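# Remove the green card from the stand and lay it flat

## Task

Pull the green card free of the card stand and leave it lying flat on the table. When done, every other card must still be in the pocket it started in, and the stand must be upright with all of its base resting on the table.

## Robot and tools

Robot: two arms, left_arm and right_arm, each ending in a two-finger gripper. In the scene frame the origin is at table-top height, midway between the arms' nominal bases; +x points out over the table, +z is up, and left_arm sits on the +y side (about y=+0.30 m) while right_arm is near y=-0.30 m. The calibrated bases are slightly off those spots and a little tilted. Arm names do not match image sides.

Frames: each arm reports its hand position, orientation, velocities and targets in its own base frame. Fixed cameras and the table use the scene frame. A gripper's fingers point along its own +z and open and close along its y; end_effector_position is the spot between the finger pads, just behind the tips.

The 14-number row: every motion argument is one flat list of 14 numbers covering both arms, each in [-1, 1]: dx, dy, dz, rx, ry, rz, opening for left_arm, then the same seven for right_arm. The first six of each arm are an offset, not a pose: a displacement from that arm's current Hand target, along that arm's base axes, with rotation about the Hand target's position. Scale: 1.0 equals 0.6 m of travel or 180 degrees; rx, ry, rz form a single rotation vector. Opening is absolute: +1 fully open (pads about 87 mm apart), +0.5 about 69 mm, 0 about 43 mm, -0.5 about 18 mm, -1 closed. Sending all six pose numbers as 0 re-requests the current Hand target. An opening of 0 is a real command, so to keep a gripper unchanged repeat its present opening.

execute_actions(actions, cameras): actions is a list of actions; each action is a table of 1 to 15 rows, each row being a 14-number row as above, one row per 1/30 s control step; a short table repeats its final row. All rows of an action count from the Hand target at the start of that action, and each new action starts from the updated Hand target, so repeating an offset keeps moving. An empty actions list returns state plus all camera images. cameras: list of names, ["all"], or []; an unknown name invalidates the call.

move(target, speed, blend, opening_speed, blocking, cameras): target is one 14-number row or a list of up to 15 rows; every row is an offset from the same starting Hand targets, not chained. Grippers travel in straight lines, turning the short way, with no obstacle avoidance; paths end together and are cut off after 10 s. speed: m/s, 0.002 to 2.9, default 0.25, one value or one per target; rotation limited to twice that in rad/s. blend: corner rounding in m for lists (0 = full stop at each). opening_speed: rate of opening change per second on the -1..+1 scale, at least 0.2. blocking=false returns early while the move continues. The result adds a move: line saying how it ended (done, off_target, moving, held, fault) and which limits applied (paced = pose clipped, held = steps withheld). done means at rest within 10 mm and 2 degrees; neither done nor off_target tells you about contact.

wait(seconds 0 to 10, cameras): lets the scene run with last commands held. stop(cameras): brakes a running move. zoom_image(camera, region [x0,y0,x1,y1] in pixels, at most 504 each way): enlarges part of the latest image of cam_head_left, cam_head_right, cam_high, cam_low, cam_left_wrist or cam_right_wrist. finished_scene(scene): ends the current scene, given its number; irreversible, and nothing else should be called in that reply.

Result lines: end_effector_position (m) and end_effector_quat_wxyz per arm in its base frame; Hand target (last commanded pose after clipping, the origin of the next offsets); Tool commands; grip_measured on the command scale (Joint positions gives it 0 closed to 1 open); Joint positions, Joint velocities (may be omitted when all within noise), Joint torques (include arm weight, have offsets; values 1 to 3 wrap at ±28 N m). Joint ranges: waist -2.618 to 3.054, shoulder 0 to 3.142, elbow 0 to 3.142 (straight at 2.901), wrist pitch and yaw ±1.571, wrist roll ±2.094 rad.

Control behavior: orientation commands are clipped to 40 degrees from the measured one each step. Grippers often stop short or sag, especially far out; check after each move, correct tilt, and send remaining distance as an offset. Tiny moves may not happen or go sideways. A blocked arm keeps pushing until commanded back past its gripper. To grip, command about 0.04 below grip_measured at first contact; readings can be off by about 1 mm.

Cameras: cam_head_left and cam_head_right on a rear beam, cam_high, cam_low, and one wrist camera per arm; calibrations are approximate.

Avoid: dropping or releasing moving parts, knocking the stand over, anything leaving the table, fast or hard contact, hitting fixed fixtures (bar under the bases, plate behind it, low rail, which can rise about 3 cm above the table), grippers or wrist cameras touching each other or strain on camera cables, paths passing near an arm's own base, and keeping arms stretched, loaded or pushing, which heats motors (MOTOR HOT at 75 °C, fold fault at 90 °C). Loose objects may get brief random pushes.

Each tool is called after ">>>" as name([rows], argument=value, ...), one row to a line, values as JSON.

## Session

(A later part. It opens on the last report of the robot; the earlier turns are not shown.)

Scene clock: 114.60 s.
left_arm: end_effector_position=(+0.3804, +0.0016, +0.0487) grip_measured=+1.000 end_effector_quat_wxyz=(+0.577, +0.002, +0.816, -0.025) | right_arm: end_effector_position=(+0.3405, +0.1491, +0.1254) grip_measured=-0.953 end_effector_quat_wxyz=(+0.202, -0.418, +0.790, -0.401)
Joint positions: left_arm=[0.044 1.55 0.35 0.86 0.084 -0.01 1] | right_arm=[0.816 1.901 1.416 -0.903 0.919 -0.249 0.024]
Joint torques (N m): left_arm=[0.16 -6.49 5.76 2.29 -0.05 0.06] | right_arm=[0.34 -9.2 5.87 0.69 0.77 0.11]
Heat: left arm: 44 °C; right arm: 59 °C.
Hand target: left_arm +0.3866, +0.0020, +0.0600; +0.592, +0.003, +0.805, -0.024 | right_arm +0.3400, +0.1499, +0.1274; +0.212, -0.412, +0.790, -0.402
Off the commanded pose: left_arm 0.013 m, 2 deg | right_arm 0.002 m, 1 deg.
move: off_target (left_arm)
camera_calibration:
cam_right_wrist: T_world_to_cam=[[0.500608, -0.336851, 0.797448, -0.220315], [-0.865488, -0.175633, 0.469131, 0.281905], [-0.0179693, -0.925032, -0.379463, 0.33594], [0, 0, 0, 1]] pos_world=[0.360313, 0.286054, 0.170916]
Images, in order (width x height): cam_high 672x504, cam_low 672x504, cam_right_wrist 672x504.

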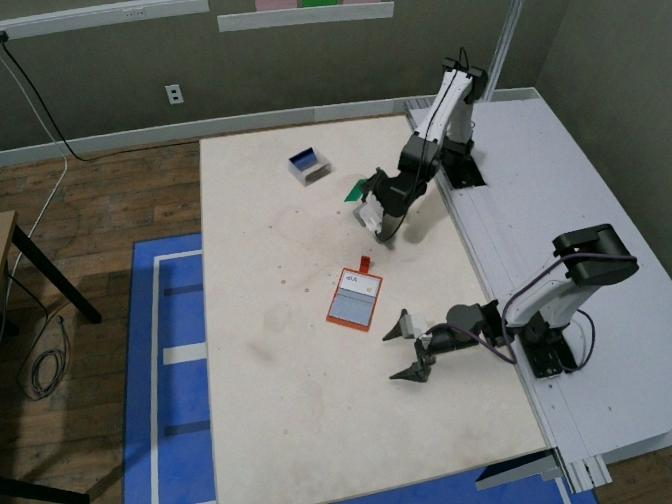

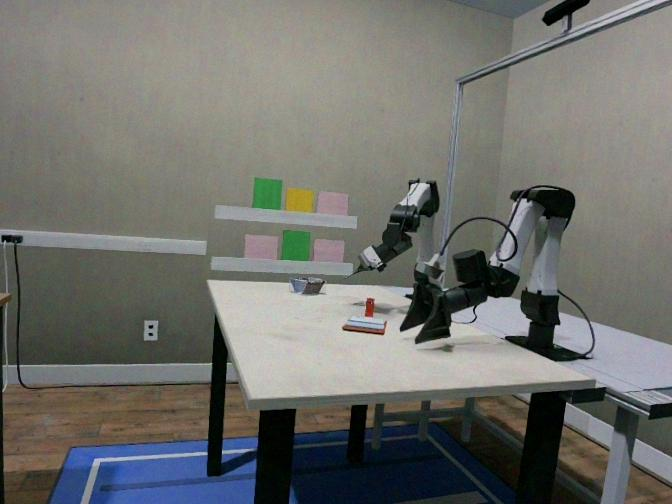

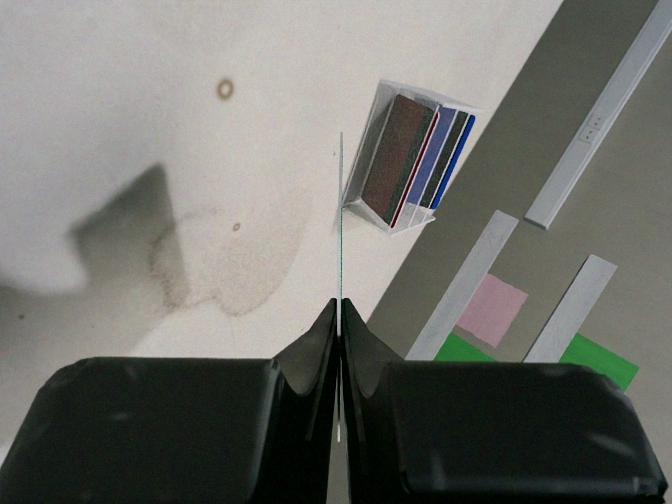

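>>> move([
  [0,0,0,0,0,0,1,0,0,-0.12,0,0,0,-1],
  [0,0,0,0,0,0,1,0,0,-0.158,-0.018,-0.026,0,-1],
  [0,0,0,0,0,0,1,0,0,-0.158,-0.018,-0.026,0,-0.8],
  [0,0,0,0,0,0,1,-0.088,0.062,-0.08,-0.018,-0.026,0,-0.8],
], speed=[0.12,0.03,0.05,0.08], blend=[0.008,0,0,0], opening_speed=0.4, cameras=["cam_high","cam_low","cam_head_right"])

>>> zoom_image(camera="cam_high", region=[270, 130, 420, 245])

>>> zoom_image(camera="cam_low", region=[270, 220, 410, 320])

Scene clock: 127.10 s.
left_arm: end_effector_position=(+0.3804, +0.0016, +0.0487) grip_measured=+1.000 end_effector_quat_wxyz=(+0.577, +0.002, +0.816, -0.025) | right_arm: end_effector_position=(+0.2848, +0.1799, +0.0704) grip_measured=-0.801 end_effector_quat_wxyz=(+0.216, -0.409, +0.766, -0.446)
Joint positions: left_arm=[0.044 1.55 0.35 0.86 0.084 -0.01 1] | right_arm=[1.019 2.05 1.33 -0.982 1.033 0.112 0.1]
Joint torques (N m): left_arm=[0.14 -6.5 5.75 2.29 -0.05 0.06] | right_arm=[0.51 -9.68 8.47 0.05 0.81 0.14]
Heat: left arm: 44 °C; right arm: 54 °C.
Hand target: left_arm +0.3866, +0.0020, +0.0600; +0.592, +0.003, +0.805, -0.024 | right_arm +0.2872, +0.1871, +0.0794; +0.232, -0.401, +0.769, -0.441
Off the commanded pose: left_arm 0.013 m, 2 deg | right_arm 0.012 m, 2 deg.
move: off_target (left_arm, right_arm)
Images, in order (width x height): cam_head_right 672x504, cam_high 672x504, cam_low 672x504.

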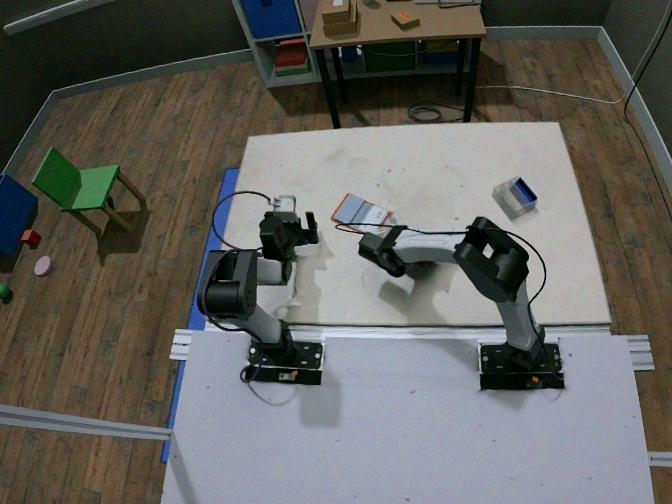

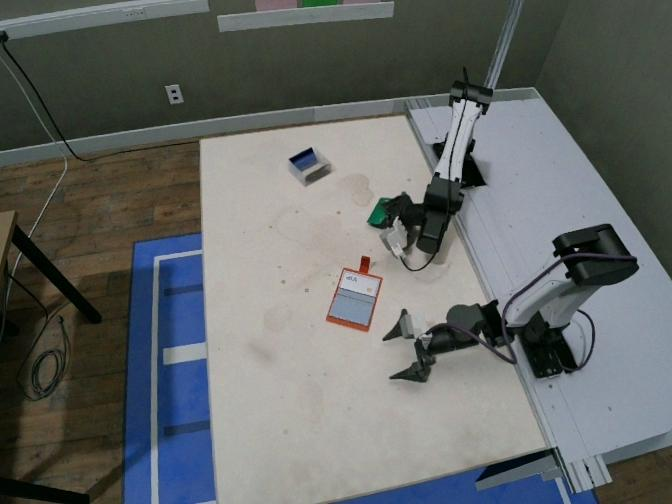

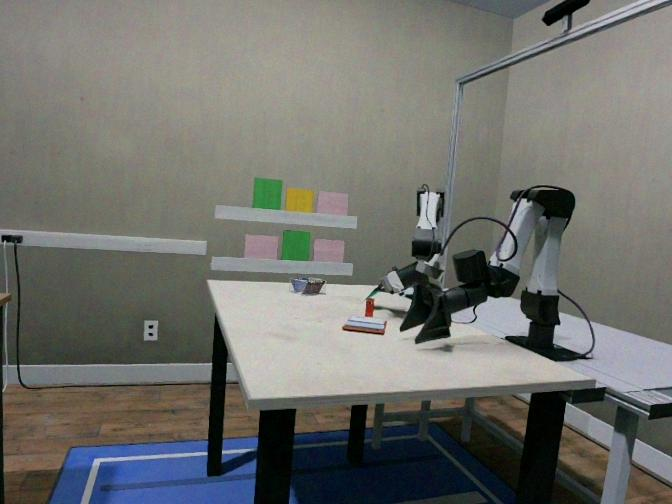

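Scaled by 3.360 from the camera's 672x504 image, which has a finer 960x720 frame.

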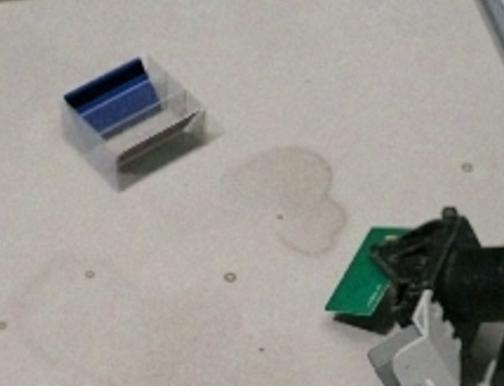

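Scaled by 3.600 from the camera's 672x504 image, which has a finer 960x720 frame.

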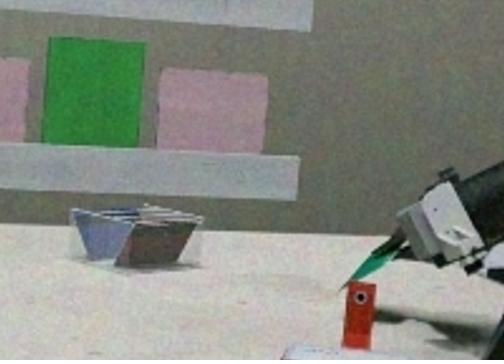

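>>> move([
  [0,0,0,0,0,0,1,0.02,-0.013,-0.07,0,0,0,-1],
  [0,0,0,0,0,0,1,0.02,-0.013,-0.07,0,0,0,-0.6],
], speed=0.05, opening_speed=0.5, cameras=["cam_high","cam_low"])

>>> zoom_image(camera="cam_high", region=[320, 170, 440, 265])

>>> zoom_image(camera="cam_low", region=[330, 240, 430, 320])

Scene clock: 133.60 s.
left_arm: end_effector_position=(+0.3804, +0.0016, +0.0487) grip_measured=+1.000 end_effector_quat_wxyz=(+0.577, +0.002, +0.816, -0.025) | right_arm: end_effector_position=(+0.2986, +0.1814, +0.0415) grip_measured=-0.600 end_effector_quat_wxyz=(+0.236, -0.396, +0.774, -0.434)
Joint positions: left_arm=[0.044 1.55 0.35 0.86 0.084 -0.01 1] | right_arm=[0.988 2.087 1.273 -0.786 1.033 0.058 0.2]
Joint torques (N m): left_arm=[0.17 -6.5 5.76 2.29 -0.05 0.06] | right_arm=[-0.27 -7.87 4.94 0.41 0.83 -0.08]
Heat: left arm: 45 °C; right arm: 53 °C.
Hand target: left_arm +0.3866, +0.0020, +0.0600; +0.592, +0.003, +0.805, -0.024 | right_arm +0.2992, +0.1793, +0.0374; +0.233, -0.401, +0.769, -0.441
Off the commanded pose: left_arm 0.013 m, 2 deg | right_arm 0.005 m, 1 deg.
move: off_target (left_arm)
Images, in order (width x height): cam_high 672x504, cam_low 672x504.

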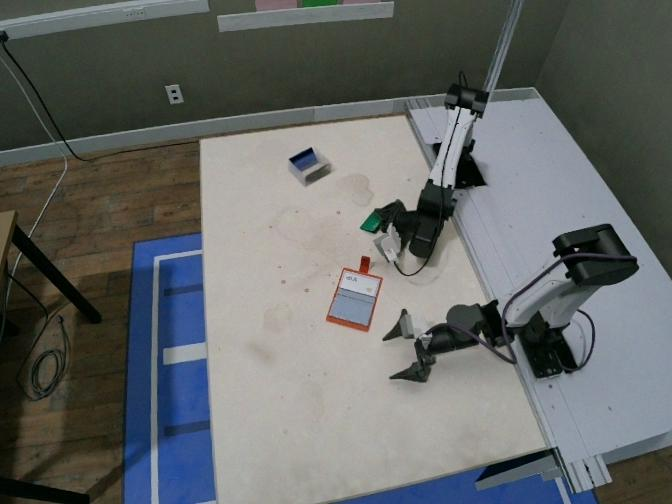

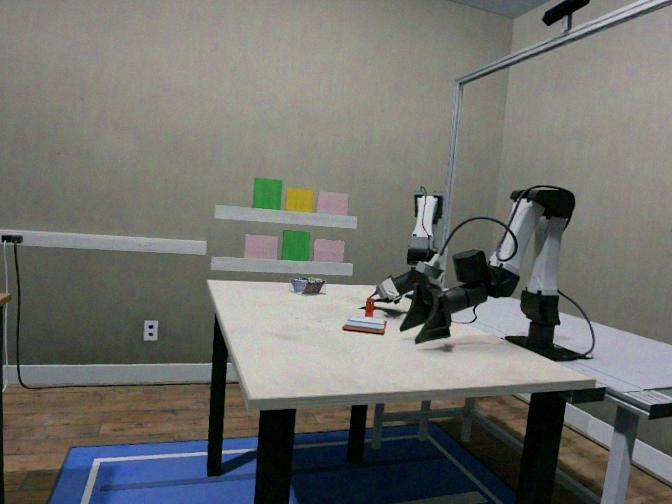

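Scaled by 4.200 from the camera's 672x504 image, which has a finer 960x720 frame.

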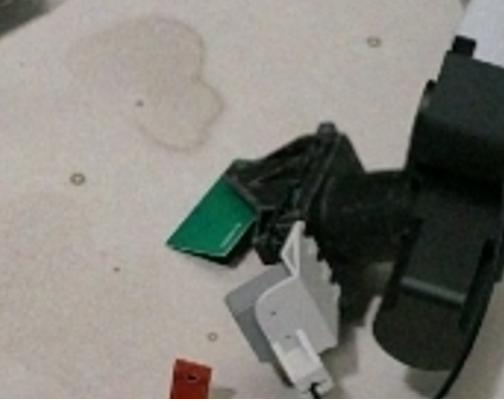

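Scaled by 5.040 from the camera's 672x504 image, which has a finer 960x720 frame.

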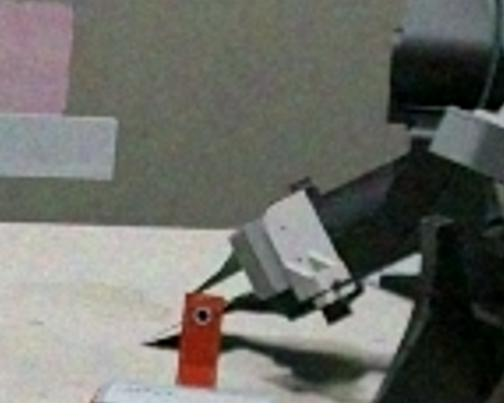

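>>> move([
  [0,0,0,0,0,0,1,0,0,0.016,0.089,0.128,0,-0.6],
  [0,0,0,0,0,0,1,-0.03,0.021,0.12,0.089,0.128,0,-0.6],
], speed=[0.08,0.15], cameras=["cam_high","cam_low"])

>>> zoom_image(camera="cam_high", region=[320, 170, 440, 265])

>>> zoom_image(camera="cam_low", region=[330, 240, 430, 320])

Scene clock: 142.27 s.
left_arm: end_effector_position=(+0.3804, +0.0016, +0.0487) grip_measured=+1.000 end_effector_quat_wxyz=(+0.577, +0.002, +0.816, -0.025) | right_arm: end_effector_position=(+0.2808, +0.1849, +0.0964) grip_measured=-0.600 end_effector_quat_wxyz=(+0.109, -0.450, +0.849, -0.254)
Joint positions: left_arm=[0.044 1.55 0.35 0.86 0.084 -0.01 1] | right_arm=[0.874 1.929 1.515 -1.146 0.56 -0.105 0.2]
Joint torques (N m): left_arm=[0.16 -6.5 5.75 2.29 -0.05 0.05] | right_arm=[0.58 -10.51 9.2 0.26 0.48 0.11]
Heat: left arm: 45 °C; right arm: 52 °C.
Hand target: left_arm +0.3866, +0.0020, +0.0600; +0.592, +0.003, +0.805, -0.024 | right_arm +0.2811, +0.1919, +0.1093; +0.128, -0.444, +0.853, -0.241
Off the commanded pose: left_arm 0.013 m, 2 deg | right_arm 0.015 m, 3 deg.
move: off_target (left_arm, right_arm)
Images, in order (width x height): cam_high 672x504, cam_low 672x504.

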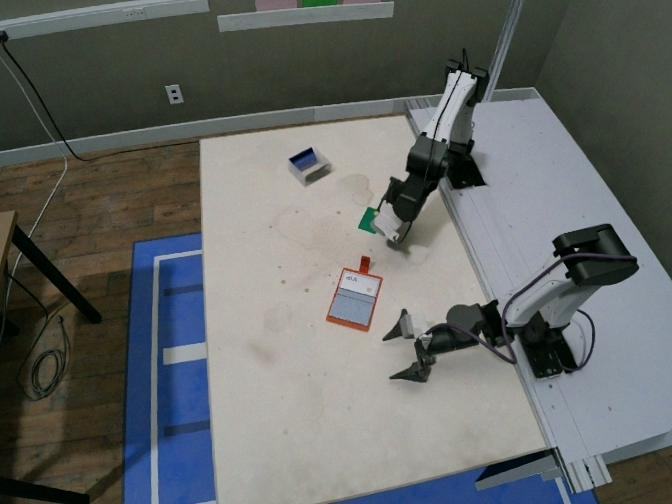

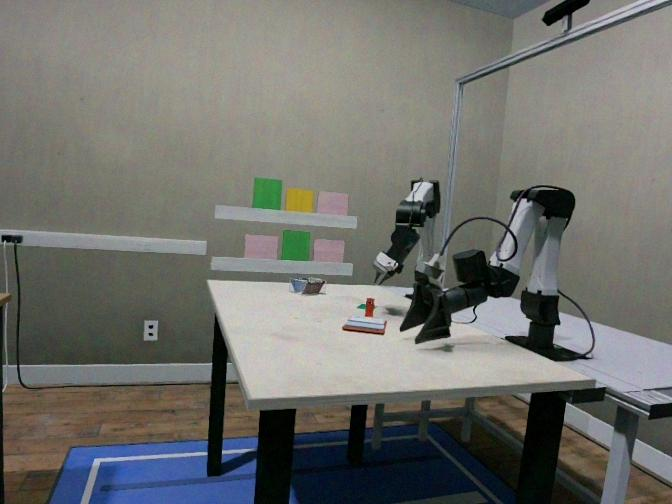

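Scaled by 4.200 from the camera's 672x504 image, which has a finer 960x720 frame.

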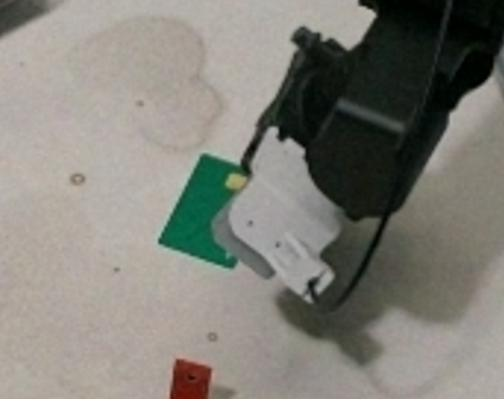

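Scaled by 5.040 from the camera's 672x504 image, which has a finer 960x720 frame.

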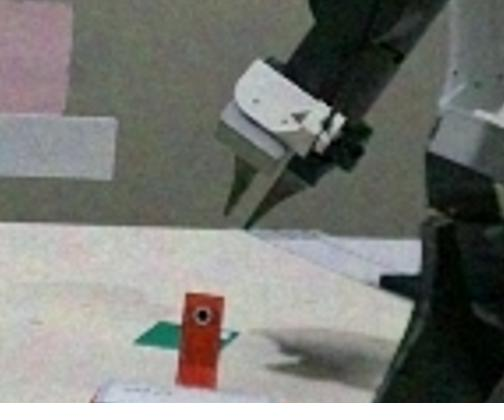

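>>> finished_scene(scene=2)

The scene is finished: the task was done.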